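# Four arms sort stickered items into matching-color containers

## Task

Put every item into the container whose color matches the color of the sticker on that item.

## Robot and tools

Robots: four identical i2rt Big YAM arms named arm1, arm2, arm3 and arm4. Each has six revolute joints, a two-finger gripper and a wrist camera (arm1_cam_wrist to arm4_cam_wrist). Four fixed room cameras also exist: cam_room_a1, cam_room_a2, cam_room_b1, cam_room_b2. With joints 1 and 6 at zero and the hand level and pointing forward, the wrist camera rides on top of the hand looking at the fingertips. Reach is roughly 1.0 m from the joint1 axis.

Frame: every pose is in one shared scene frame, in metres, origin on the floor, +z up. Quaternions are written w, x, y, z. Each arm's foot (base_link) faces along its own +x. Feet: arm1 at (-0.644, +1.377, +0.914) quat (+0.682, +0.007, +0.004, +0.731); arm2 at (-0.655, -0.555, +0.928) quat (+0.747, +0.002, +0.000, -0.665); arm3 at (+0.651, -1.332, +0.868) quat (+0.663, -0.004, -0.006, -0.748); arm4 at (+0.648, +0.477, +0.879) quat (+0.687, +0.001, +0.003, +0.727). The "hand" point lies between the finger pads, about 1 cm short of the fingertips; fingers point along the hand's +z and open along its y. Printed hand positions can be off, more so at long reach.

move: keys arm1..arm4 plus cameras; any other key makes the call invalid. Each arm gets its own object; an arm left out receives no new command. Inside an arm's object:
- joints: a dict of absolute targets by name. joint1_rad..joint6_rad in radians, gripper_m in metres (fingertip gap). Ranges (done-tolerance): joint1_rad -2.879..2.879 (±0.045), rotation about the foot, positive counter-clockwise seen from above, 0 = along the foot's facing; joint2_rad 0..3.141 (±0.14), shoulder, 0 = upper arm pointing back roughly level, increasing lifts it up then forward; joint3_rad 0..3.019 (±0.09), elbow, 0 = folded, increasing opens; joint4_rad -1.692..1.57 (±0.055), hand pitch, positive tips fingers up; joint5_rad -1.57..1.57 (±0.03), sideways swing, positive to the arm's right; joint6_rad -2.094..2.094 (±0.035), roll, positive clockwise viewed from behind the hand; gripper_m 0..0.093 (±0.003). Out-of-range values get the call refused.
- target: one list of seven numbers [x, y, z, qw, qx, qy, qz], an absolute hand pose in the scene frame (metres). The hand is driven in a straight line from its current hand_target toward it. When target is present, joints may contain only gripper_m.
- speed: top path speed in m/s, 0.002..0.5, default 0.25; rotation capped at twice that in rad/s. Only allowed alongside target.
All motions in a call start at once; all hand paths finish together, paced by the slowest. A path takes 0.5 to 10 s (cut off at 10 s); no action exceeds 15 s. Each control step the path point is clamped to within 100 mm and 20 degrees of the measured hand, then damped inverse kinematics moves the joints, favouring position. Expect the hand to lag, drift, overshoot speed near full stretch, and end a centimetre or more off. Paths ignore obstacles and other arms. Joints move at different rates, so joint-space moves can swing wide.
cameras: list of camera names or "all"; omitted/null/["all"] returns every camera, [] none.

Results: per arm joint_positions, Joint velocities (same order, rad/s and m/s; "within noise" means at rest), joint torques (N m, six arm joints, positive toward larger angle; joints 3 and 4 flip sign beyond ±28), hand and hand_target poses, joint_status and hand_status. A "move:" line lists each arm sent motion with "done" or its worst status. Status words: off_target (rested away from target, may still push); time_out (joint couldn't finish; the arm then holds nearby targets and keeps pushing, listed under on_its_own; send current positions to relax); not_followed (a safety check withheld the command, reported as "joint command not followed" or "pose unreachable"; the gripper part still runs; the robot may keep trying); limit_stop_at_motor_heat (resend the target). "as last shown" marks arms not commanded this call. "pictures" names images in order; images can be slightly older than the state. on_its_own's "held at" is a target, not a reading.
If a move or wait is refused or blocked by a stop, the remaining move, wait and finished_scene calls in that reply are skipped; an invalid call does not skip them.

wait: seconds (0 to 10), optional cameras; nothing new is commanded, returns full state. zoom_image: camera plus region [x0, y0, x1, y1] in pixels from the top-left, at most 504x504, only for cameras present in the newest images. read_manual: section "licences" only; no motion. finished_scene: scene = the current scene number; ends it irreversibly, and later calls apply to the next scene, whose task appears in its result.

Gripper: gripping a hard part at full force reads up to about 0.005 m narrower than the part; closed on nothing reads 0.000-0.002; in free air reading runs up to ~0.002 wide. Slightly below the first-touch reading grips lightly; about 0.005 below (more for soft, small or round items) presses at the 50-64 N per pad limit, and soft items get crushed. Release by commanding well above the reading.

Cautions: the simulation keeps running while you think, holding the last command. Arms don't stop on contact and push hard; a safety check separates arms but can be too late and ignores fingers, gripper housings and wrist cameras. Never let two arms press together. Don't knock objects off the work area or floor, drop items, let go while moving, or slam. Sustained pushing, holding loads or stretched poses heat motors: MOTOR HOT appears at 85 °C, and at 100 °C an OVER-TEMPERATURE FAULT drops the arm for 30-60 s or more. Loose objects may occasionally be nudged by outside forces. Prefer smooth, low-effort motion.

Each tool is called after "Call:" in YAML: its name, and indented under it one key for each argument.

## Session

Call:
move:

Scene clock: 0.00 s.
Joint torques (N m): no reading
Motor temperatures (°C): arm1=[20 23 26 23 21 21 21] | arm2=[23 24 26 22 22 20 23] | arm3=[24 23 23 23 24 23 23] | arm4=[22 21 23 21 24 21 24]
Heat: arm1: hottest joint3_rad 26 °C; arm2: hottest joint3_rad 26 °C; arm3: hottest joint1_rad 24 °C; arm4: hottest joint5_rad 24 °C.
Joint velocities: within noise
arm1.joint_positions: joint1_rad=+0.263 joint2_rad=+0.541 joint3_rad=+1.448 joint4_rad=-1.274 joint5_rad=+0.156 joint6_rad=+0.460 gripper_m=+0.09396
arm1.joint_status: not commanded
arm1.hand: x=-0.6722 y=+1.5689 z=+1.5123 quat_wxyz=(-0.269, +0.505, -0.648, -0.503) (m; scene frame)
arm1.hand_target: x=-0.6707 y=+1.5650 z=+1.5242 quat_wxyz=(-0.273, +0.499, -0.642, -0.514) (m; scene frame)
arm1.hand_status: not commanded
arm2.joint_positions: joint1_rad=+0.198 joint2_rad=+0.259 joint3_rad=+1.632 joint4_rad=-1.245 joint5_rad=-0.167 joint6_rad=+0.724 gripper_m=+0.09396
arm2.joint_status: not commanded
arm2.hand: x=-0.6328 y=-0.5393 z=+1.6268 quat_wxyz=(-0.736, -0.518, -0.413, +0.142) (m; scene frame)
arm2.hand_target: x=-0.6348 y=-0.5331 z=+1.6300 quat_wxyz=(-0.741, -0.512, -0.410, +0.144) (m; scene frame)
arm2.hand_status: not commanded
arm3.joint_positions: joint1_rad=-0.202 joint2_rad=+0.522 joint3_rad=+1.369 joint4_rad=-1.376 joint5_rad=-0.141 joint6_rad=+0.009 gripper_m=+0.09396
arm3.joint_status: not commanded
arm3.hand: x=+0.6122 y=-1.5130 z=+1.4112 quat_wxyz=(-0.346, -0.682, -0.528, +0.369) (m; scene frame)
arm3.hand_target: x=+0.6130 y=-1.5103 z=+1.4212 quat_wxyz=(-0.352, -0.676, -0.525, +0.378) (m; scene frame)
arm3.hand_status: not commanded
arm4.joint_positions: joint1_rad=+0.128 joint2_rad=+0.492 joint3_rad=+1.422 joint4_rad=-1.388 joint5_rad=-0.180 joint6_rad=-0.624 gripper_m=+0.09396
arm4.joint_status: not commanded
arm4.hand: x=+0.5903 y=+0.6373 z=+1.4468 quat_wxyz=(-0.401, +0.802, -0.272, -0.348) (m; scene frame)
arm4.hand_target: x=+0.5910 y=+0.6334 z=+1.4564 quat_wxyz=(-0.410, +0.797, -0.269, -0.353) (m; scene frame)
arm4.hand_status: not commanded
pictures: arm1_cam_wrist, arm2_cam_wrist, arm3_cam_wrist, arm4_cam_wrist, cam_room_a1, cam_room_a2, cam_room_b1, cam_room_b2
Images, in order (width x height): arm1_cam_wrist 672x504, arm2_cam_wrist 672x504, arm3_cam_wrist 672x504, arm4_cam_wrist 672x504, cam_room_a1 672x504, cam_room_a2 672x504, cam_room_b1 672x504, cam_room_b2 672x504.

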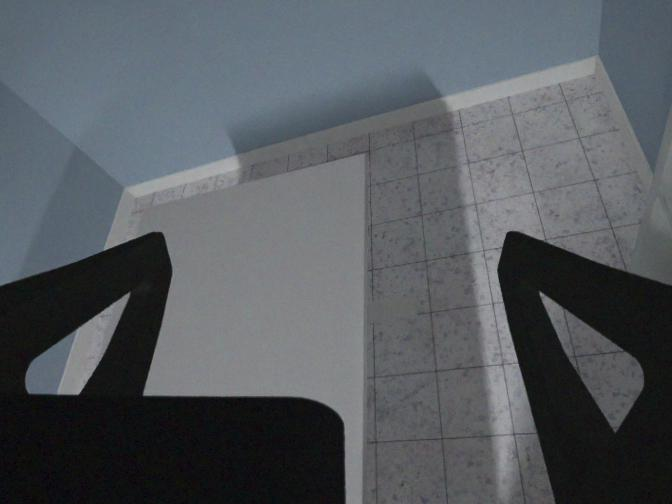

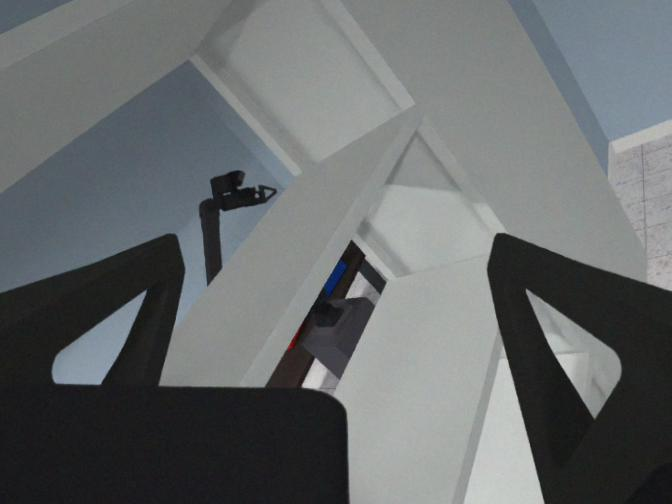

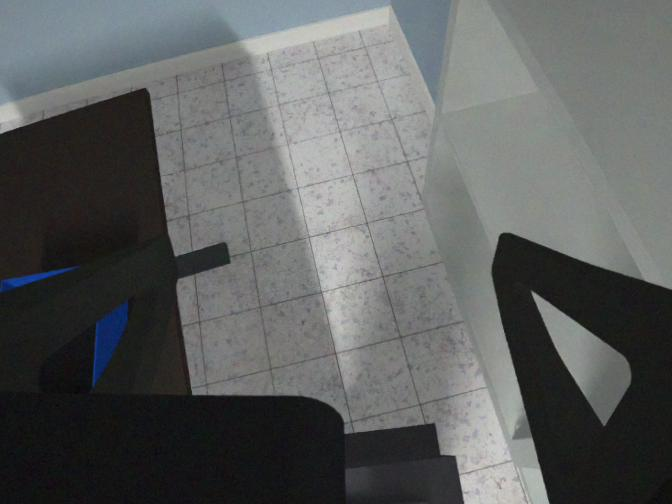

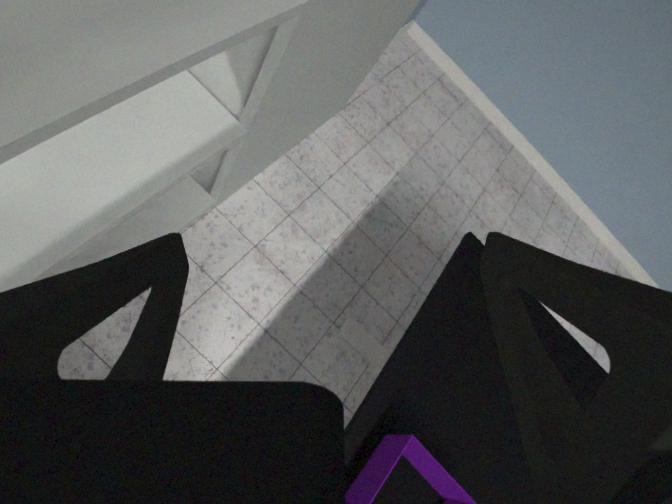

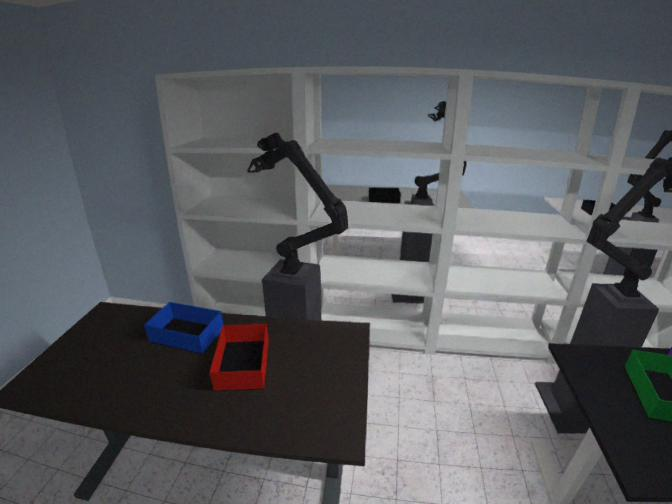

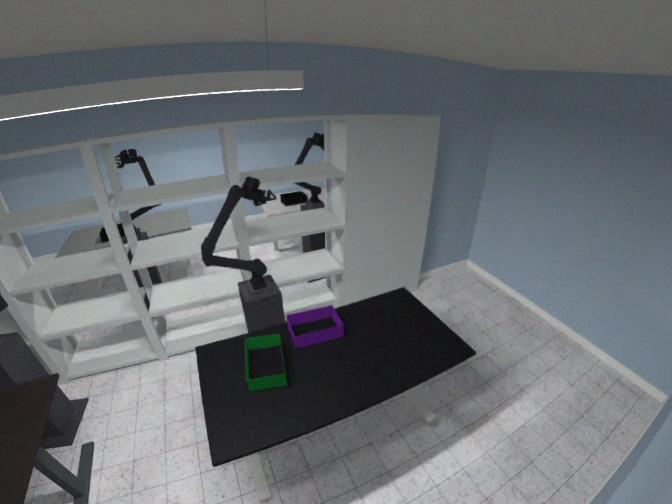

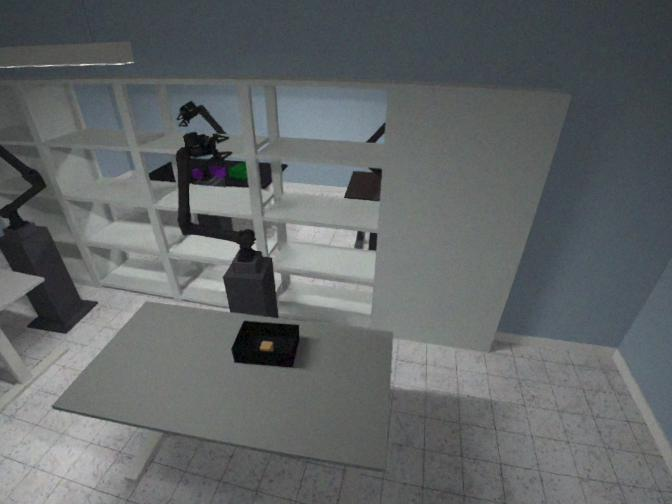

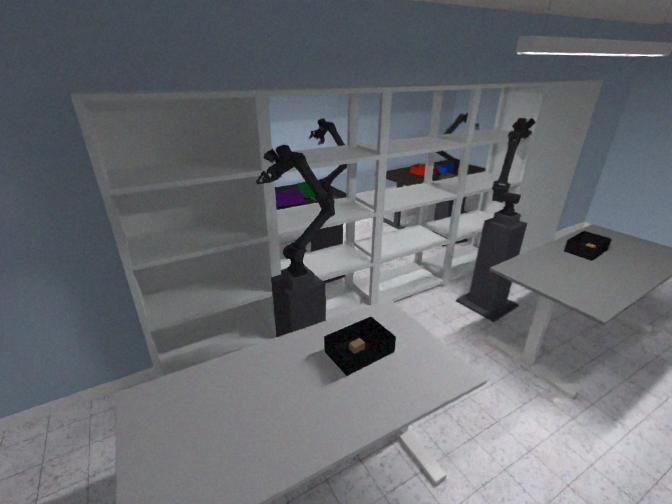

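Call:
move:
  arm1: {"joints": {"joint1_rad": 1.2, "joint2_rad": 0.836, "joint3_rad": 1.266, "joint4_rad": -1.651, "joint5_rad": 0, "joint6_rad": 0}}
  arm2: {"joints": {"joint1_rad": -1.69, "joint2_rad": 0.836, "joint3_rad": 1.266, "joint4_rad": -1.651, "joint5_rad": 0, "joint6_rad": 0}}
  arm3: {"joints": {"joint1_rad": 1.7, "joint2_rad": 0.836, "joint3_rad": 1.266, "joint4_rad": -1.651, "joint5_rad": 0, "joint6_rad": 0}}
  arm4: {"joints": {"joint1_rad": -1.63, "joint2_rad": 0.836, "joint3_rad": 1.266, "joint4_rad": -1.651, "joint5_rad": 0, "joint6_rad": 0}}
  cameras: ["arm1_cam_wrist", "arm2_cam_wrist", "arm3_cam_wrist", "arm4_cam_wrist"]

Scene clock: 11.97 s.
Joint torques (N m): arm1=[-1.14 0.26 13.29 0.61 0.04 -0.06] | arm2=[0.44 -4.48 12.16 0.87 -0.01 -0.08] | arm3=[1.96 -3.49 9.61 0.36 0.07 -0.11] | arm4=[0.85 -3.6 9.76 0.16 0.05 0.14]
Motor temperatures (°C): arm1=[20 23 27 23 21 21 21] | arm2=[23 24 26 22 22 20 23] | arm3=[24 23 25 23 24 23 23] | arm4=[22 21 24 22 24 21 24]
Heat: arm1: hottest joint3_rad 27 °C; arm2: hottest joint3_rad 26 °C; arm3: hottest joint3_rad 25 °C; arm4: hottest joint3_rad 24 °C.
move: arm1 done; arm2 done; arm3 done; arm4 done
Joint velocities: within noise
arm1.joint_positions: joint1_rad=+1.194 joint2_rad=+0.832 joint3_rad=+1.235 joint4_rad=-1.643 joint5_rad=-0.001 joint6_rad=+0.008 gripper_m=+0.09397
arm1.joint_status: all done
arm1.hand: x=-0.8743 y=+1.4520 z=+1.2913 quat_wxyz=(-0.024, +0.973, -0.155, -0.171) (m; scene frame)
arm1.hand_target: x=-0.8760 y=+1.4510 z=+1.3032 quat_wxyz=(-0.026, +0.972, -0.148, -0.180) (m; scene frame)
arm1.hand_status: not commanded
arm2.joint_positions: joint1_rad=-1.686 joint2_rad=+0.845 joint3_rad=+1.247 joint4_rad=-1.638 joint5_rad=+0.000 joint6_rad=+0.015 gripper_m=+0.09399
arm2.joint_status: all done
arm2.hand: x=-0.9092 y=-0.5565 z=+1.3037 quat_wxyz=(+0.000, -0.986, +0.006, +0.166) (m; scene frame)
arm2.hand_target: x=-0.9056 y=-0.5556 z=+1.3130 quat_wxyz=(+0.002, -0.985, +0.001, +0.173) (m; scene frame)
arm2.hand_status: not commanded
arm3.joint_positions: joint1_rad=+1.689 joint2_rad=+0.842 joint3_rad=+1.256 joint4_rad=-1.643 joint5_rad=-0.001 joint6_rad=+0.006 gripper_m=+0.09398
arm3.joint_status: all done
arm3.hand: x=+0.9029 y=-1.3273 z=+1.2481 quat_wxyz=(-0.170, -0.003, -0.985, +0.006) (m; scene frame)
arm3.hand_target: x=+0.9003 y=-1.3247 z=+1.2530 quat_wxyz=(-0.174, +0.005, -0.985, +0.006) (m; scene frame)
arm3.hand_status: not commanded
arm4.joint_positions: joint1_rad=-1.627 joint2_rad=+0.843 joint3_rad=+1.244 joint4_rad=-1.638 joint5_rad=+0.000 joint6_rad=-0.013 gripper_m=+0.09398
arm4.joint_status: all done
arm4.hand: x=+0.9026 y=+0.4781 z=+1.2533 quat_wxyz=(-0.164, +0.007, -0.986, +0.003) (m; scene frame)
arm4.hand_target: x=+0.8995 y=+0.4775 z=+1.2633 quat_wxyz=(-0.172, -0.001, -0.985, +0.002) (m; scene frame)
arm4.hand_status: not commanded
pictures: arm1_cam_wrist, arm2_cam_wrist, arm3_cam_wrist, arm4_cam_wrist
Images, in order (width x height): arm1_cam_wrist 672x504, arm2_cam_wrist 672x504, arm3_cam_wrist 672x504, arm4_cam_wrist 672x504.

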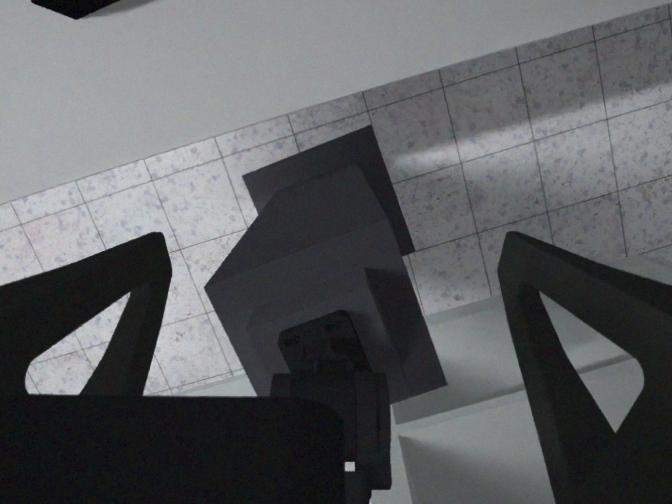

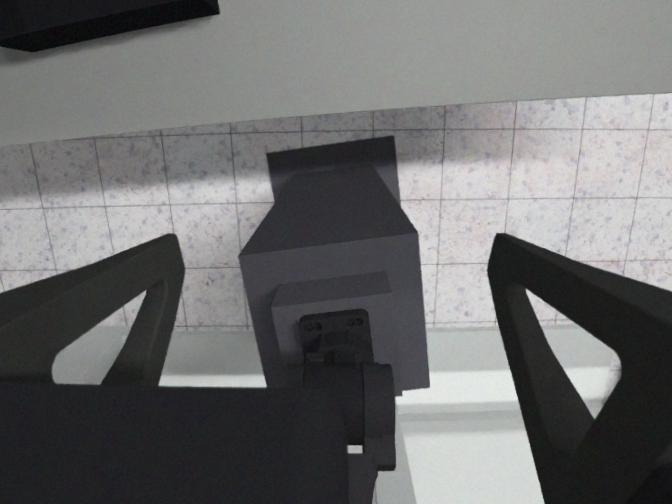

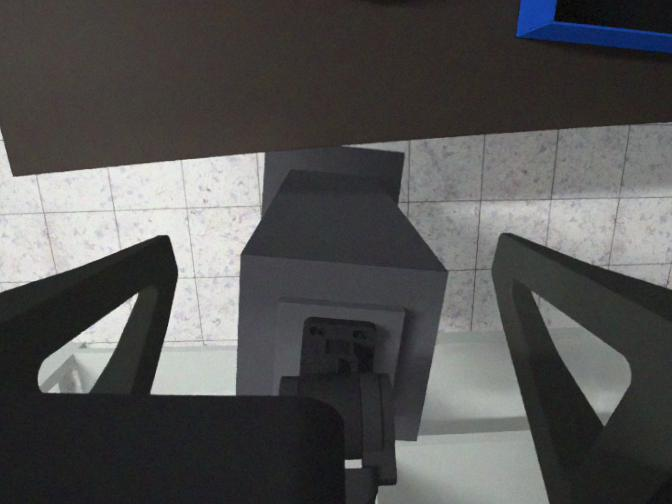

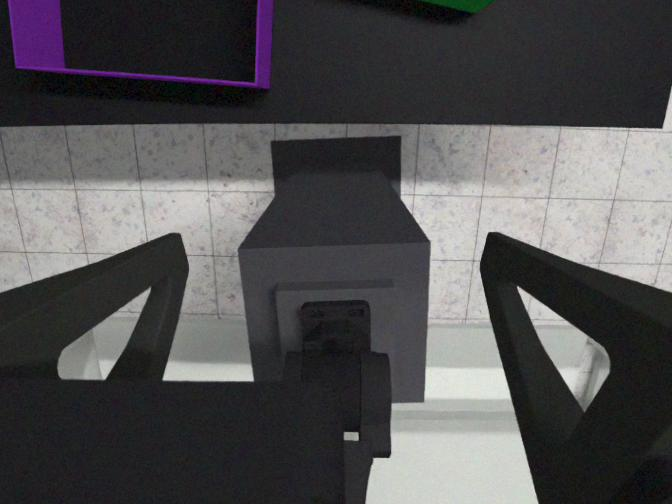

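Call:
move:
  arm1: {"joints": {"joint1_rad": 1.80}}
  arm2: {"joints": {"joint1_rad": -1.147}}
  cameras: ["arm1_cam_wrist", "arm2_cam_wrist", "cam_room_b1", "cam_room_b2"]

Call:
zoom_image:
  camera: "cam_room_b1"
  region: [206, 300, 326, 390]

Call:
zoom_image:
  camera: "cam_room_b2"
  region: [300, 300, 420, 390]

Scene clock: 25.57 s.
Joint torques (N m): arm1=[-1.55 0.5 13.11 0.76 0.04 -0.05] | arm2=[0.97 -4.48 12.15 0.9 0 -0.07] | arm3=[1.96 -3.25 9.65 0.34 0.08 -0.11] | arm4=[0.79 -3.43 9.83 0.14 0.07 0.16]
Motor temperatures (°C): arm1=[20 23 29 23 21 21 21] | arm2=[23 24 29 22 22 20 23] | arm3=[24 23 26 23 24 23 23] | arm4=[22 21 26 22 24 21 24]
Heat: arm1: hottest joint3_rad 29 °C; arm2: hottest joint3_rad 29 °C; arm3: hottest joint3_rad 26 °C; arm4: hottest joint3_rad 26 °C.
move: arm1 done; arm2 done
Joint velocities: within noise
arm1.joint_positions: joint1_rad=+1.793 joint2_rad=+0.832 joint3_rad=+1.235 joint4_rad=-1.643 joint5_rad=+0.000 joint6_rad=+0.007 gripper_m=+0.09398
arm1.joint_status: all done
arm1.hand: x=-0.8758 y=+1.3055 z=+1.2909 quat_wxyz=(+0.022, +0.975, +0.140, -0.170) (m; scene frame)
arm1.hand_target: x=-0.8766 y=+1.3034 z=+1.3028 quat_wxyz=(+0.024, +0.973, +0.146, -0.179) (m; scene frame)
arm1.hand_status: not commanded
arm2.joint_positions: joint1_rad=-1.151 joint2_rad=+0.845 joint3_rad=+1.247 joint4_rad=-1.638 joint5_rad=+0.000 joint6_rad=+0.014 gripper_m=+0.09400
arm2.joint_status: all done
arm2.hand: x=-0.8738 y=-0.6857 z=+1.3033 quat_wxyz=(-0.044, -0.953, -0.255, +0.159) (m; scene frame)
arm2.hand_target: x=-0.8702 y=-0.6846 z=+1.3127 quat_wxyz=(-0.045, -0.949, -0.263, +0.166) (m; scene frame)
arm2.hand_status: not commanded
arm3, arm4: as last shown
arm4.joint_positions: joint1_rad=-1.627 joint2_rad=+0.843 joint3_rad=+1.244 joint4_rad=-1.640 joint5_rad=+0.000 joint6_rad=-0.013 gripper_m=+0.09398
arm4.hand: x=+0.9022 y=+0.4781 z=+1.2531 quat_wxyz=(-0.163, +0.007, -0.987, +0.003) (m; scene frame)
pictures: arm1_cam_wrist, arm2_cam_wrist, cam_room_b1, cam_room_b2
Images, in order (width x height): arm1_cam_wrist 672x504, arm2_cam_wrist 672x504, cam_room_b1 672x504, cam_room_b2 672x504.

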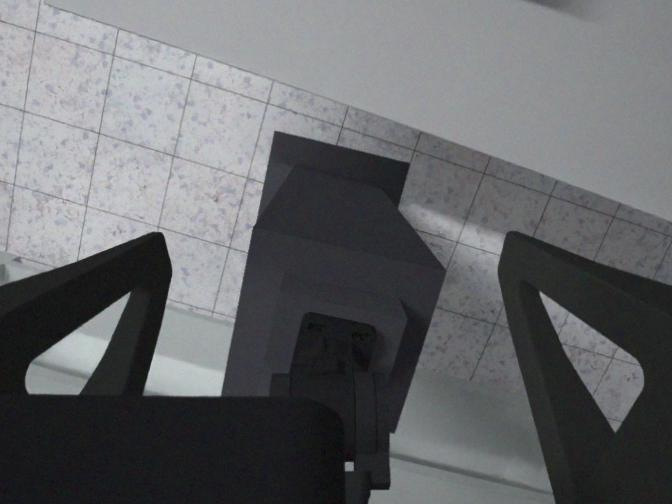

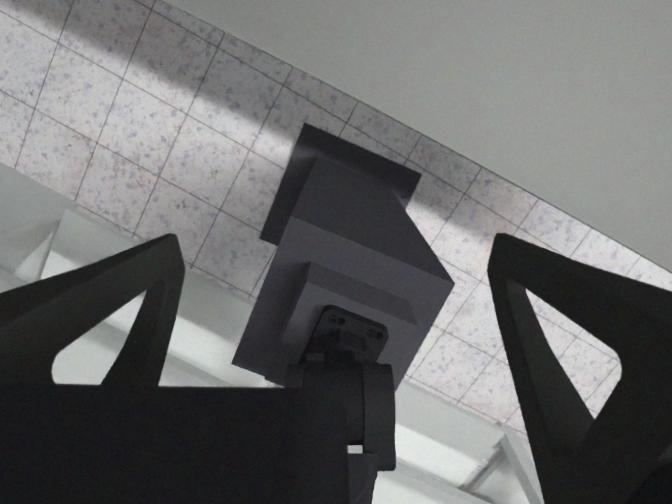

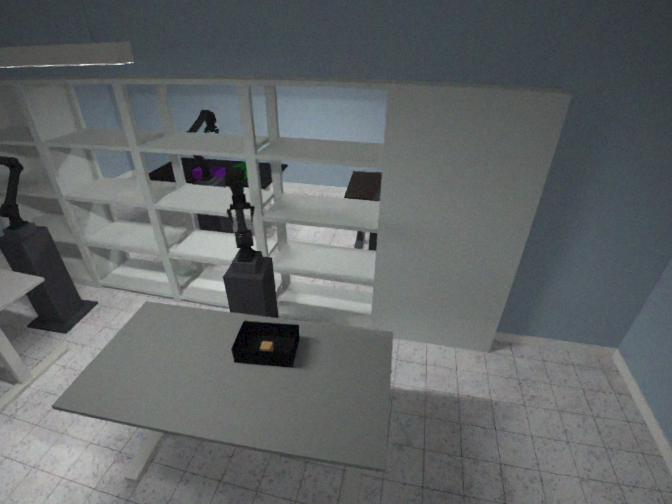

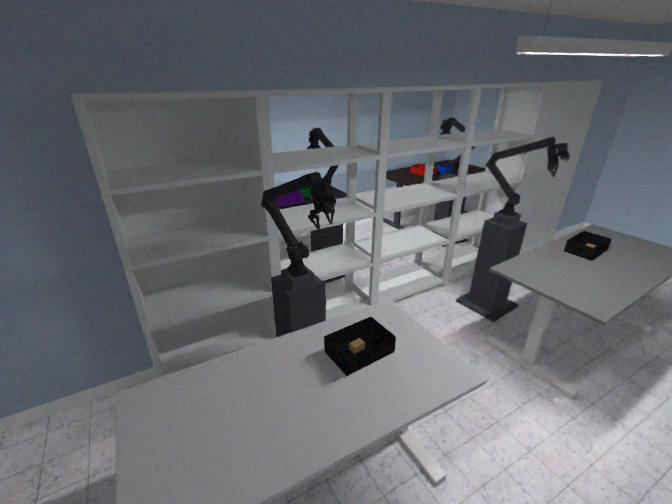

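Scaled by 4.200.

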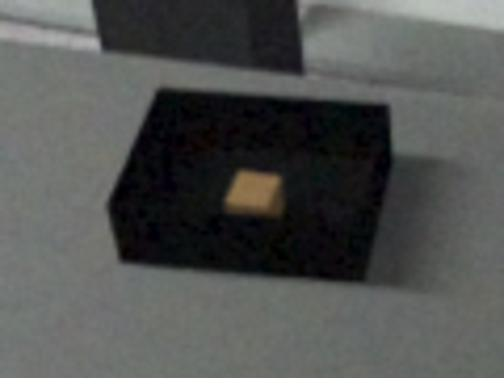

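Scaled by 4.200.

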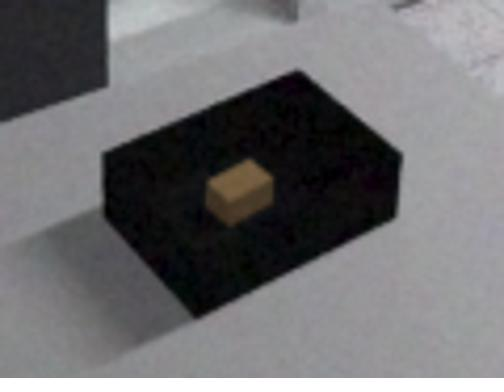

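Call:
move:
  arm1: {"target": [-1.0, 1.22, 1.12, 0.0301, 0.9698, 0.1710, -0.1710], "speed": 0.35}
  arm2: {"target": [-1.0, -0.765, 1.12, 0.0464, 0.9490, 0.2631, -0.1673], "speed": 0.35}
  cameras: ["arm1_cam_wrist", "arm2_cam_wrist"]

Scene clock: 41.73 s.
Joint torques (N m): arm1=[-0.97 -6.59 11.64 1.69 0.12 0.11] | arm2=[1.49 -9.93 10.51 2.13 0.02 0] | arm3=[1.96 -3.37 9.63 0.4 0.07 -0.1] | arm4=[0.56 -4.07 9.87 0.14 0.09 0.16]
Motor temperatures (°C): arm1=[20 23 30 23 21 21 21] | arm2=[23 24 31 22 22 20 23] | arm3=[24 23 27 23 24 23 23] | arm4=[22 21 28 22 24 21 24]
Heat: arm1: hottest joint3_rad 30 °C; arm2: hottest joint3_rad 31 °C; arm3: hottest joint3_rad 27 °C; arm4: hottest joint3_rad 28 °C.
move: arm1 done; arm2 done
Joint velocities: within noise
arm1.joint_positions: joint1_rad=+1.912 joint2_rad=+1.178 joint3_rad=+0.970 joint4_rad=-1.059 joint5_rad=+0.013 joint6_rad=+0.061 gripper_m=+0.09398
arm1.joint_status: not commanded
arm1.hand: x=-0.9965 y=+1.2252 z=+1.1121 quat_wxyz=(+0.026, +0.973, +0.171, -0.156) (m; scene frame)
arm1.hand_target: x=-0.9999 y=+1.2201 z=+1.1201 quat_wxyz=(+0.030, +0.970, +0.171, -0.171) (m; scene frame)
arm1.hand_status: done (0.010 m and 1.8 deg from the pose sent, 0.228 m and 3.7 deg at the start)
arm2.joint_positions: joint1_rad=-1.150 joint2_rad=+1.194 joint3_rad=+0.980 joint4_rad=-1.015 joint5_rad=+0.000 joint6_rad=+0.014 gripper_m=+0.09400
arm2.joint_status: not commanded
arm2.hand: x=-1.0004 y=-0.7610 z=+1.1214 quat_wxyz=(-0.045, -0.952, -0.255, +0.162) (m; scene frame)
arm2.hand_target: x=-1.0000 y=-0.7649 z=+1.1201 quat_wxyz=(-0.046, -0.949, -0.263, +0.167) (m; scene frame)
arm2.hand_status: done (0.004 m and 1.1 deg from the pose sent, 0.236 m and 1.4 deg at the start)
arm3, arm4: as last shown
pictures: arm1_cam_wrist, arm2_cam_wrist
Images, in order (width x height): arm1_cam_wrist 672x504, arm2_cam_wrist 672x504.

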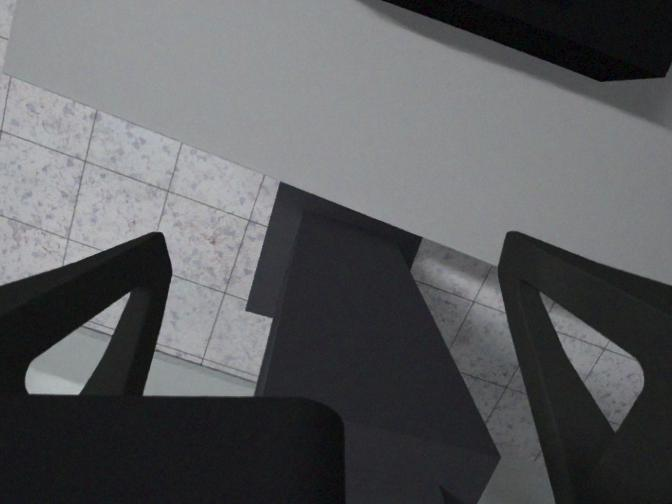

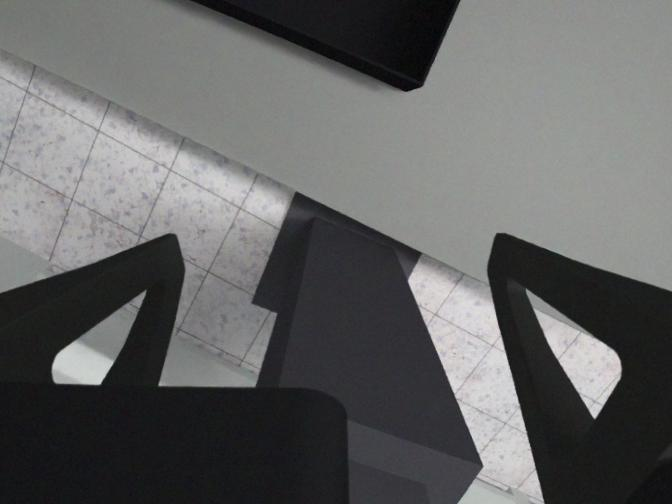

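Call:
move:
  arm1: {"target": [-1.17, 1.32, 1.06, 0.0076, 0.9838, 0.0429, -0.1735], "speed": 0.35}
  arm2: {"target": [-1.10, -0.825, 1.06, 0.0464, 0.9490, 0.2631, -0.1673], "speed": 0.35}
  cameras: ["arm1_cam_wrist", "arm2_cam_wrist"]

Scene clock: 55.90 s.
Joint torques (N m): arm1=[-2.02 -10.11 15.3 1.31 0.01 0.02] | arm2=[1.44 -12.98 14.72 1.87 0.01 -0.01] | arm3=[1.85 -3.43 9.65 0.36 0.07 -0.11] | arm4=[0.67 -3.84 9.94 0.09 0.08 0.2]
Motor temperatures (°C): arm1=[20 23 32 23 21 21 21] | arm2=[23 24 30 22 22 20 23] | arm3=[24 23 28 23 24 23 23] | arm4=[22 21 29 22 24 21 24]
Heat: arm1: hottest joint3_rad 32 °C; arm2: hottest joint3_rad 30 °C; arm3: hottest joint3_rad 28 °C; arm4: hottest joint3_rad 29 °C.
move: arm1 off_target; arm2 off_target
Joint velocities: within noise
arm1.joint_positions: joint1_rad=+1.610 joint2_rad=+1.578 joint3_rad=+1.154 joint4_rad=-0.878 joint5_rad=+0.004 joint6_rad=+0.027 gripper_m=+0.09398
arm1.joint_status: not commanded
arm1.hand: x=-1.1450 y=+1.3236 z=+1.0363 quat_wxyz=(+0.005, +0.989, +0.040, -0.141) (m; scene frame)
arm1.hand_target: x=-1.1683 y=+1.3201 z=+1.0606 quat_wxyz=(+0.008, +0.984, +0.043, -0.174) (m; scene frame)
arm1.hand_status: off_target (0.035 m and 3.7 deg from the pose sent, 0.204 m and 15.0 deg at the start)
arm2.joint_positions: joint1_rad=-1.150 joint2_rad=+1.527 joint3_rad=+1.101 joint4_rad=-0.840 joint5_rad=+0.000 joint6_rad=+0.014 gripper_m=+0.09400
arm2.joint_status: not commanded
arm2.hand: x=-1.0805 y=-0.8085 z=+1.0457 quat_wxyz=(-0.040, -0.955, -0.256, +0.145) (m; scene frame)
arm2.hand_target: x=-1.0987 y=-0.8243 z=+1.0604 quat_wxyz=(-0.046, -0.949, -0.263, +0.167) (m; scene frame)
arm2.hand_status: off_target (0.029 m and 2.9 deg from the pose sent, 0.133 m and 1.1 deg at the start)
arm3, arm4: as last shown
pictures: arm1_cam_wrist, arm2_cam_wrist
Images, in order (width x height): arm1_cam_wrist 672x504, arm2_cam_wrist 672x504.

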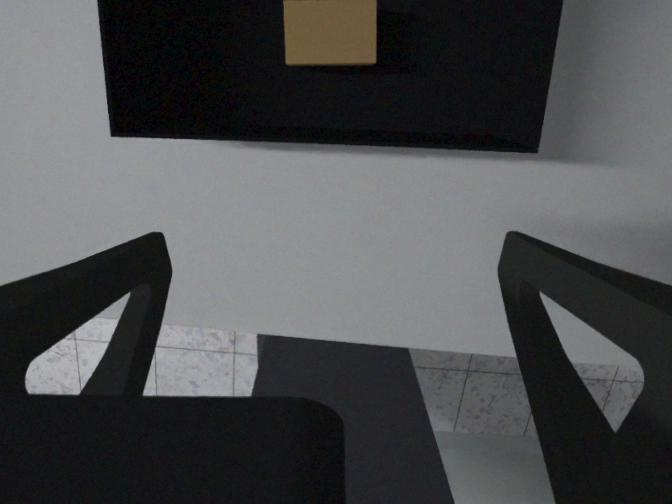

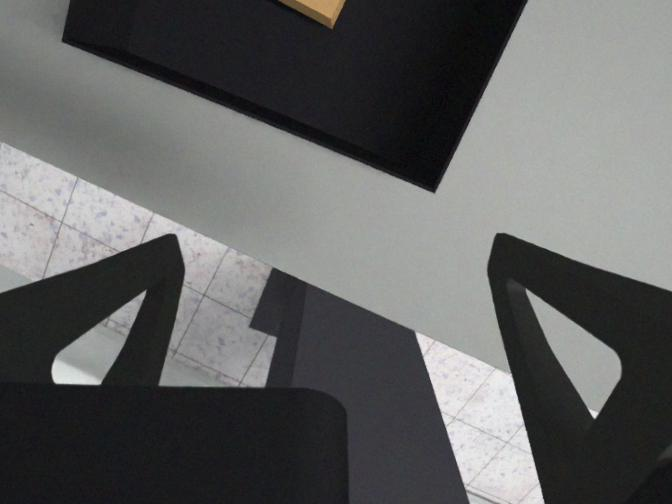

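Call:
move:
  arm1: {"target": [-1.245, 1.318, 1.02, 0.0076, 0.9838, 0.0429, -0.1735], "speed": 0.3}
  arm2: {"target": [-1.18, -0.885, 1.03, 0.0076, 0.9838, 0.0429, -0.1735], "speed": 0.3}
  cameras: ["arm1_cam_wrist", "arm2_cam_wrist"]

Scene clock: 67.57 s.
Joint torques (N m): arm1=[-2.49 -12.75 15.46 1.25 -0.03 -0.05] | arm2=[1.32 -17.03 15.04 0.75 0.35 0.22] | arm3=[1.9 -3.55 9.62 0.32 0.07 -0.11] | arm4=[0.97 -4.13 9.84 0.18 0.11 0.19]
Motor temperatures (°C): arm1=[20 24 34 23 21 21 21] | arm2=[23 25 33 22 22 20 23] | arm3=[24 23 28 23 24 23 23] | arm4=[22 21 30 22 24 21 24]
Heat: arm1: hottest joint3_rad 34 °C; arm2: hottest joint3_rad 33 °C; arm3: hottest joint3_rad 28 °C; arm4: hottest joint3_rad 30 °C.
move: arm1 off_target; arm2 off_target
Joint velocities: within noise
arm1.joint_positions: joint1_rad=+1.610 joint2_rad=+1.789 joint3_rad=+1.326 joint4_rad=-0.834 joint5_rad=+0.002 joint6_rad=+0.020 gripper_m=+0.09398
arm1.joint_status: not commanded
arm1.hand: x=-1.2174 y=+1.3156 z=+1.0008 quat_wxyz=(+0.006, +0.989, +0.044, -0.144) (m; scene frame)
arm1.hand_target: x=-1.2432 y=+1.3183 z=+1.0208 quat_wxyz=(+0.007, +0.984, +0.043, -0.174) (m; scene frame)
arm1.hand_status: off_target (0.034 m and 3.4 deg from the pose sent, 0.101 m and 3.7 deg at the start)
arm2.joint_positions: joint1_rad=-1.087 joint2_rad=+1.815 joint3_rad=+1.406 joint4_rad=-0.868 joint5_rad=+0.166 joint6_rad=+0.479 gripper_m=+0.09400
arm2.joint_status: not commanded
arm2.hand: x=-1.1666 y=-0.8712 z=+1.0228 quat_wxyz=(-0.003, -0.985, -0.048, +0.166) (m; scene frame)
arm2.hand_target: x=-1.1793 y=-0.8845 z=+1.0302 quat_wxyz=(-0.008, -0.984, -0.043, +0.174) (m; scene frame)
arm2.hand_status: off_target (0.021 m and 1.1 deg from the pose sent, 0.126 m and 25.2 deg at the start)
arm3, arm4: as last shown
pictures: arm1_cam_wrist, arm2_cam_wrist
Images, in order (width x height): arm1_cam_wrist 672x504, arm2_cam_wrist 672x504.

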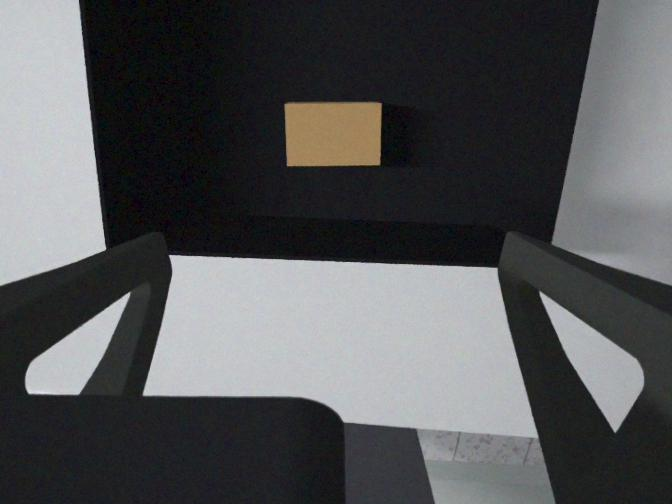

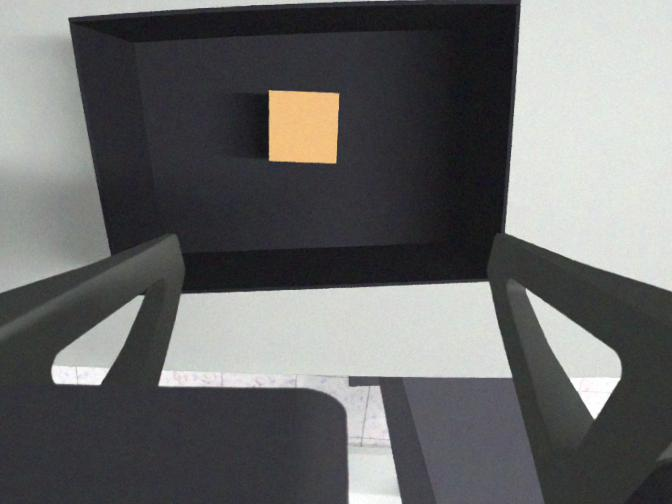

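Call:
move:
  arm1: {"target": [-1.235, 1.318, 0.87, 0.0076, 0.9838, 0.0429, -0.1735], "speed": 0.25}
  arm2: {"target": [-1.197, -0.910, 0.87, 0.0076, 0.9838, 0.0429, -0.1735], "speed": 0.25}
  cameras: ["arm1_cam_wrist", "arm2_cam_wrist"]

Scene clock: 87.70 s.
Joint torques (N m): arm1=[-2.37 -15.56 8.75 1.25 0 -0.04] | arm2=[1.32 -20.78 11.17 1.92 0.36 0.22] | arm3=[1.96 -3.43 9.62 0.35 0.07 -0.11] | arm4=[0.44 -3.37 9.84 0.16 0.11 0.18]
Motor temperatures (°C): arm1=[20 25 34 23 21 21 21] | arm2=[23 25 33 22 22 20 23] | arm3=[24 23 29 23 24 23 23] | arm4=[22 21 31 22 24 21 24]
Heat: arm1: hottest joint3_rad 34 °C; arm2: hottest joint3_rad 33 °C; arm3: hottest joint3_rad 29 °C; arm4: hottest joint3_rad 31 °C.
move: arm1 off_target; arm2 off_target
Joint velocities: within noise
arm1.joint_positions: joint1_rad=+1.610 joint2_rad=+2.003 joint3_rad=+1.212 joint4_rad=-0.475 joint5_rad=+0.002 joint6_rad=+0.019 gripper_m=+0.09398
arm1.joint_status: not commanded
arm1.hand: x=-1.2259 y=+1.3152 z=+0.8628 quat_wxyz=(+0.007, +0.986, +0.044, -0.160) (m; scene frame)
arm1.hand_target: x=-1.2348 y=+1.3180 z=+0.8702 quat_wxyz=(+0.007, +0.984, +0.043, -0.173) (m; scene frame)
arm1.hand_status: off_target (0.012 m and 1.6 deg from the pose sent, 0.132 m and 3.4 deg at the start)
arm2.joint_positions: joint1_rad=-1.069 joint2_rad=+2.107 joint3_rad=+1.406 joint4_rad=-0.595 joint5_rad=+0.171 joint6_rad=+0.498 gripper_m=+0.09400
arm2.joint_status: not commanded
arm2.hand: x=-1.1866 y=-0.8973 z=+0.8666 quat_wxyz=(+0.001, -0.986, -0.048, +0.160) (m; scene frame)
arm2.hand_target: x=-1.1965 y=-0.9098 z=+0.8705 quat_wxyz=(-0.008, -0.984, -0.043, +0.174) (m; scene frame)
arm2.hand_status: off_target (0.017 m and 2.0 deg from the pose sent, 0.160 m and 1.2 deg at the start)
arm3, arm4: as last shown
pictures: arm1_cam_wrist, arm2_cam_wrist
Images, in order (width x height): arm1_cam_wrist 672x504, arm2_cam_wrist 672x504.

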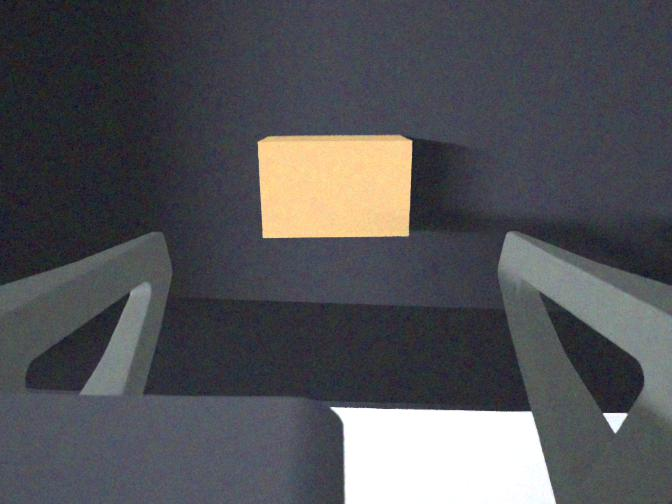

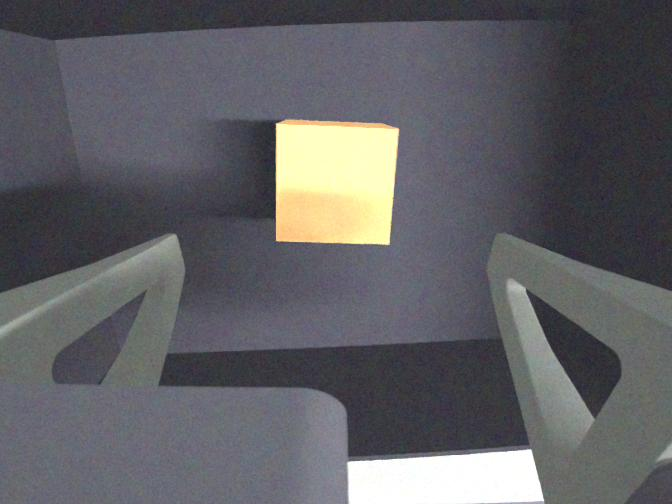

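Call:
move:
  arm1: {"target": [-1.232, 1.319, 0.74, 0.0076, 0.9838, 0.0429, -0.1735], "speed": 0.2}
  arm2: {"target": [-1.194, -0.910, 0.74, 0.0076, 0.9838, 0.0429, -0.1735], "speed": 0.2}
  cameras: ["arm1_cam_wrist", "arm2_cam_wrist"]

Scene clock: 94.00 s.
Joint torques (N m): arm1=[-2.61 -16.03 7.28 1.47 0.02 0] | arm2=[1.44 -20.84 9.76 1.85 0.36 0.18] | arm3=[1.9 -3.25 9.63 0.36 0.07 -0.11] | arm4=[0.79 -3.49 9.84 0.24 0.08 0.19]
Motor temperatures (°C): arm1=[20 25 33 23 21 21 21] | arm2=[23 25 33 22 22 20 23] | arm3=[24 23 29 23 24 23 23] | arm4=[22 21 31 22 24 21 24]
Heat: arm1: hottest joint3_rad 33 °C; arm2: hottest joint3_rad 33 °C; arm3: hottest joint3_rad 29 °C; arm4: hottest joint3_rad 31 °C.
move: arm1 off_target; arm2 off_target
Joint velocities: within noise
arm1.joint_positions: joint1_rad=+1.610 joint2_rad=+2.265 joint3_rad=+1.202 joint4_rad=-0.208 joint5_rad=+0.001 joint6_rad=+0.020 gripper_m=+0.09398
arm1.joint_status: not commanded
arm1.hand: x=-1.2183 y=+1.3164 z=+0.7324 quat_wxyz=(+0.007, +0.987, +0.044, -0.157) (m; scene frame)
arm1.hand_target: x=-1.2317 y=+1.3191 z=+0.7402 quat_wxyz=(+0.007, +0.984, +0.043, -0.173) (m; scene frame)
arm1.hand_status: off_target (0.016 m and 1.9 deg from the pose sent, 0.123 m and 1.6 deg at the start)
arm2.joint_positions: joint1_rad=-1.067 joint2_rad=+2.341 joint3_rad=+1.412 joint4_rad=-0.364 joint5_rad=+0.172 joint6_rad=+0.504 gripper_m=+0.09400
arm2.joint_status: not commanded
arm2.hand: x=-1.1843 y=-0.8963 z=+0.7411 quat_wxyz=(+0.000, -0.986, -0.046, +0.161) (m; scene frame)
arm2.hand_target: x=-1.1935 y=-0.9097 z=+0.7404 quat_wxyz=(-0.008, -0.984, -0.043, +0.174) (m; scene frame)
arm2.hand_status: off_target (0.017 m and 1.7 deg from the pose sent, 0.127 m and 2.0 deg at the start)
arm3, arm4: as last shown
pictures: arm1_cam_wrist, arm2_cam_wrist
Images, in order (width x height): arm1_cam_wrist 672x504, arm2_cam_wrist 672x504.

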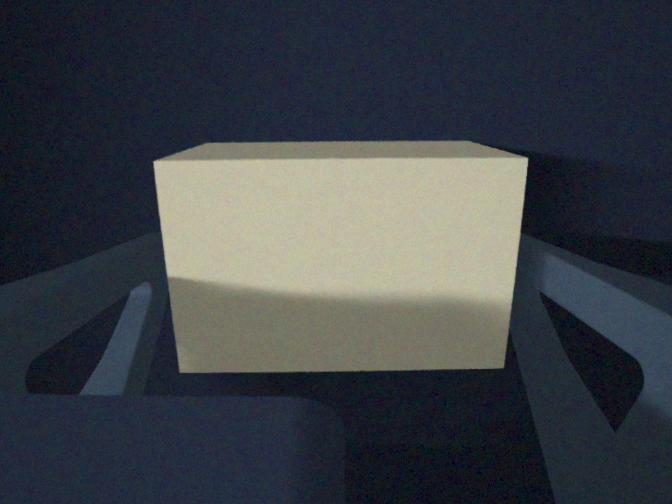

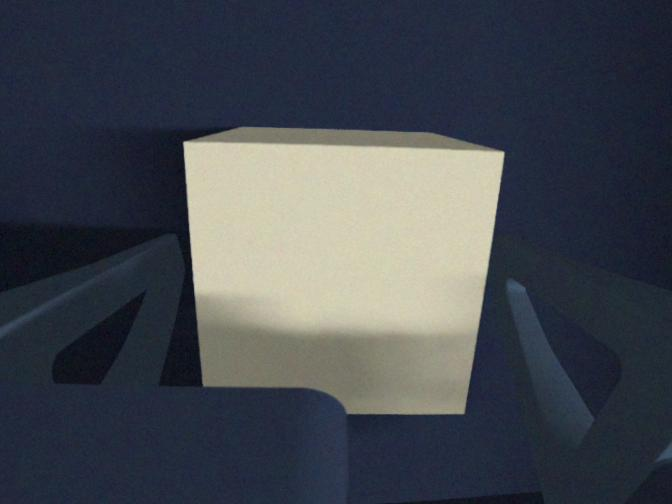

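Call:
move:
  arm1: {"joints": {"gripper_m": 0.059}}
  arm2: {"joints": {"gripper_m": 0.045}}
  cameras: ["arm1_cam_wrist", "arm2_cam_wrist"]

Call:
move:
  arm1: {"target": [-1.19, 1.322, 0.96, 0.0076, 0.9838, 0.0429, -0.1735], "speed": 0.25}
  arm2: {"target": [-1.15, -0.87, 0.96, 0.0076, 0.9838, 0.0429, -0.1735], "speed": 0.25}
  cameras: ["arm1_cam_wrist", "arm2_cam_wrist"]

Scene clock: 99.10 s.
Joint torques (N m): arm1=[-2.32 -16.21 7.34 1.4 0.07 0.01] | arm2=[1.44 -21.01 9.78 1.84 0.32 0.18] | arm3=[1.85 -3.25 9.65 0.34 0.06 -0.11] | arm4=[0.5 -3.55 9.81 0.1 0.05 0.15]
Motor temperatures (°C): arm1=[20 25 33 23 21 21 21] | arm2=[23 26 32 22 22 20 23] | arm3=[24 23 29 23 24 23 23] | arm4=[22 21 31 22 24 21 24]
Heat: arm1: hottest joint3_rad 33 °C; arm2: hottest joint3_rad 32 °C; arm3: hottest joint3_rad 29 °C; arm4: hottest joint3_rad 31 °C.
move: arm1 off_target; arm2 off_target
Joint velocities: within noise
arm1.joint_positions: joint1_rad=+1.610 joint2_rad=+2.265 joint3_rad=+1.202 joint4_rad=-0.208 joint5_rad=+0.001 joint6_rad=+0.020 gripper_m=+0.06860
arm1.joint_status: gripper_m off_target (ended at +0.06863, target +0.05900)
arm1.hand: x=-1.2183 y=+1.3164 z=+0.7324 quat_wxyz=(+0.007, +0.987, +0.044, -0.157) (m; scene frame)
arm1.hand_target: x=-1.2317 y=+1.3191 z=+0.7402 quat_wxyz=(+0.007, +0.984, +0.043, -0.173) (m; scene frame)
arm1.hand_status: not commanded
arm2.joint_positions: joint1_rad=-1.067 joint2_rad=+2.341 joint3_rad=+1.412 joint4_rad=-0.364 joint5_rad=+0.173 joint6_rad=+0.505 gripper_m=+0.05280
arm2.joint_status: gripper_m off_target (ended at +0.05284, target +0.04500)
arm2.hand: x=-1.1844 y=-0.8963 z=+0.7411 quat_wxyz=(+0.000, -0.986, -0.045, +0.161) (m; scene frame)
arm2.hand_target: x=-1.1935 y=-0.9098 z=+0.7404 quat_wxyz=(-0.008, -0.984, -0.043, +0.173) (m; scene frame)
arm2.hand_status: not commanded
arm3, arm4: as last shown
pictures: arm1_cam_wrist, arm2_cam_wrist
Images, in order (width x height): arm1_cam_wrist 672x504, arm2_cam_wrist 672x504.

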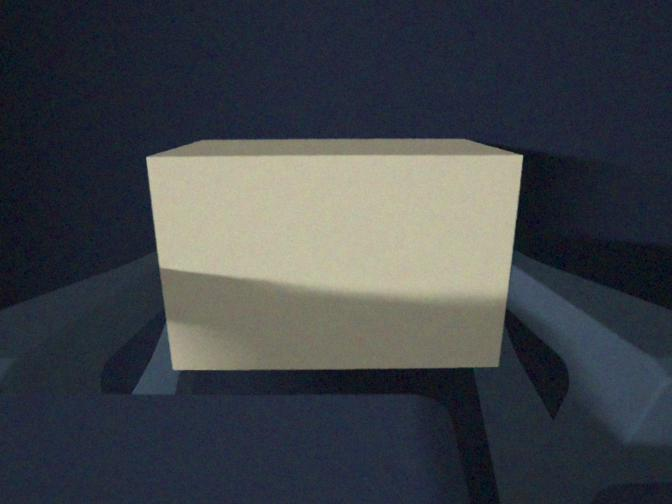

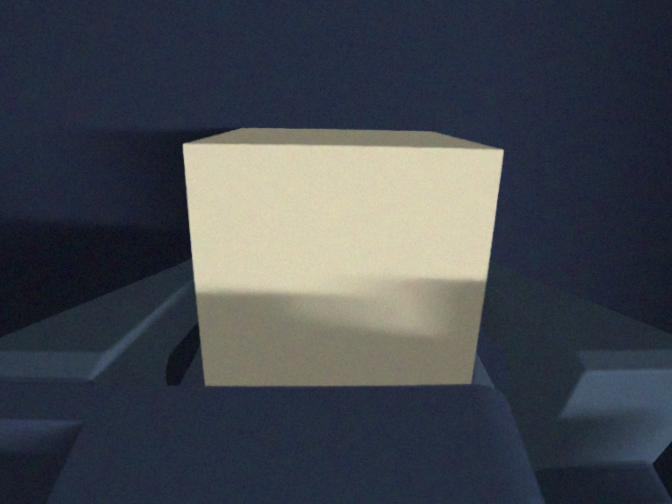

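Scene clock: 100.73 s.
Joint torques (N m): arm1=[-2.43 -12.57 9.96 0.79 0 -0.03] | arm2=[0.56 -19.25 8.76 0.94 0.17 0.06] | arm3=[2.02 -3.43 9.59 0.38 0.06 -0.11] | arm4=[1.08 -3.43 9.78 0.14 0.09 0.16]
Motor temperatures (°C): arm1=[20 25 33 23 21 21 21] | arm2=[23 26 32 22 22 20 23] | arm3=[24 23 29 23 24 23 23] | arm4=[22 21 31 22 24 21 24]
Heat: arm1: hottest joint3_rad 33 °C; arm2: hottest joint3_rad 32 °C; arm3: hottest joint3_rad 29 °C; arm4: hottest joint3_rad 31 °C.
move: arm1 done; arm2 done
Joint velocities: within noise
arm1.joint_positions: joint1_rad=+1.610 joint2_rad=+1.759 joint3_rad=+1.129 joint4_rad=-0.613 joint5_rad=+0.001 joint6_rad=+0.020 gripper_m=+0.06860
arm1.joint_status: not commanded
arm1.hand: x=-1.1875 y=+1.3188 z=+0.9544 quat_wxyz=(+0.008, +0.984, +0.044, -0.171) (m; scene frame)
arm1.hand_target: x=-1.1900 y=+1.3219 z=+0.9600 quat_wxyz=(+0.008, +0.984, +0.043, -0.174) (m; scene frame)
arm1.hand_status: done (0.007 m and 0.3 deg from the pose sent, 0.229 m and 1.9 deg at the start)
arm2.joint_positions: joint1_rad=-1.067 joint2_rad=+1.853 joint3_rad=+1.283 joint4_rad=-0.671 joint5_rad=+0.173 joint6_rad=+0.505 gripper_m=+0.05280
arm2.joint_status: not commanded
arm2.hand: x=-1.1549 y=-0.8756 z=+0.9651 quat_wxyz=(-0.014, -0.982, -0.043, +0.183) (m; scene frame)
arm2.hand_target: x=-1.1501 y=-0.8701 z=+0.9601 quat_wxyz=(-0.008, -0.984, -0.043, +0.174) (m; scene frame)
arm2.hand_status: done (0.009 m and 1.3 deg from the pose sent, 0.223 m and 1.7 deg at the start)
arm3.joint_positions: joint1_rad=+1.689 joint2_rad=+0.842 joint3_rad=+1.256 joint4_rad=-1.643 joint5_rad=-0.001 joint6_rad=+0.006 gripper_m=+0.09398
arm3.joint_status: not commanded
arm3.hand: x=+0.9029 y=-1.3273 z=+1.2481 quat_wxyz=(-0.170, -0.003, -0.985, +0.006) (m; scene frame)
arm3.hand_target: x=+0.9003 y=-1.3247 z=+1.2530 quat_wxyz=(-0.174, +0.005, -0.985, +0.006) (m; scene frame)
arm3.hand_status: not commanded
arm4.joint_positions: joint1_rad=-1.627 joint2_rad=+0.843 joint3_rad=+1.244 joint4_rad=-1.640 joint5_rad=+0.000 joint6_rad=-0.013 gripper_m=+0.09398
arm4.joint_status: not commanded
arm4.hand: x=+0.9022 y=+0.4781 z=+1.2531 quat_wxyz=(-0.163, +0.007, -0.987, +0.003) (m; scene frame)
arm4.hand_target: x=+0.8995 y=+0.4775 z=+1.2633 quat_wxyz=(-0.172, -0.001, -0.985, +0.002) (m; scene frame)
arm4.hand_status: not commanded
pictures: arm1_cam_wrist, arm2_cam_wrist
Images, in order (width x height): arm1_cam_wrist 672x504, arm2_cam_wrist 672x504.

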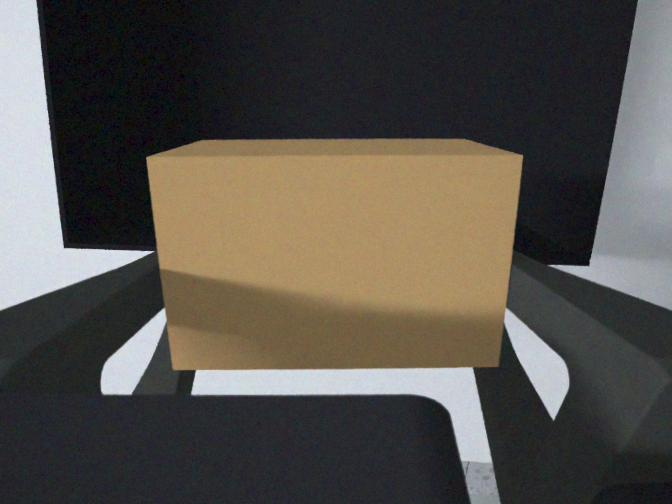

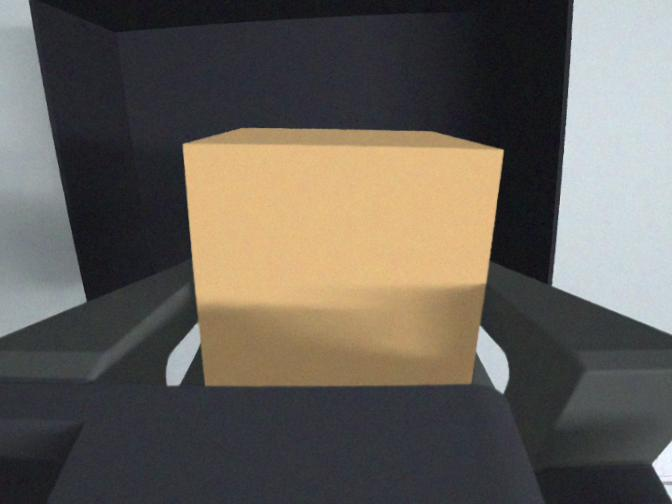

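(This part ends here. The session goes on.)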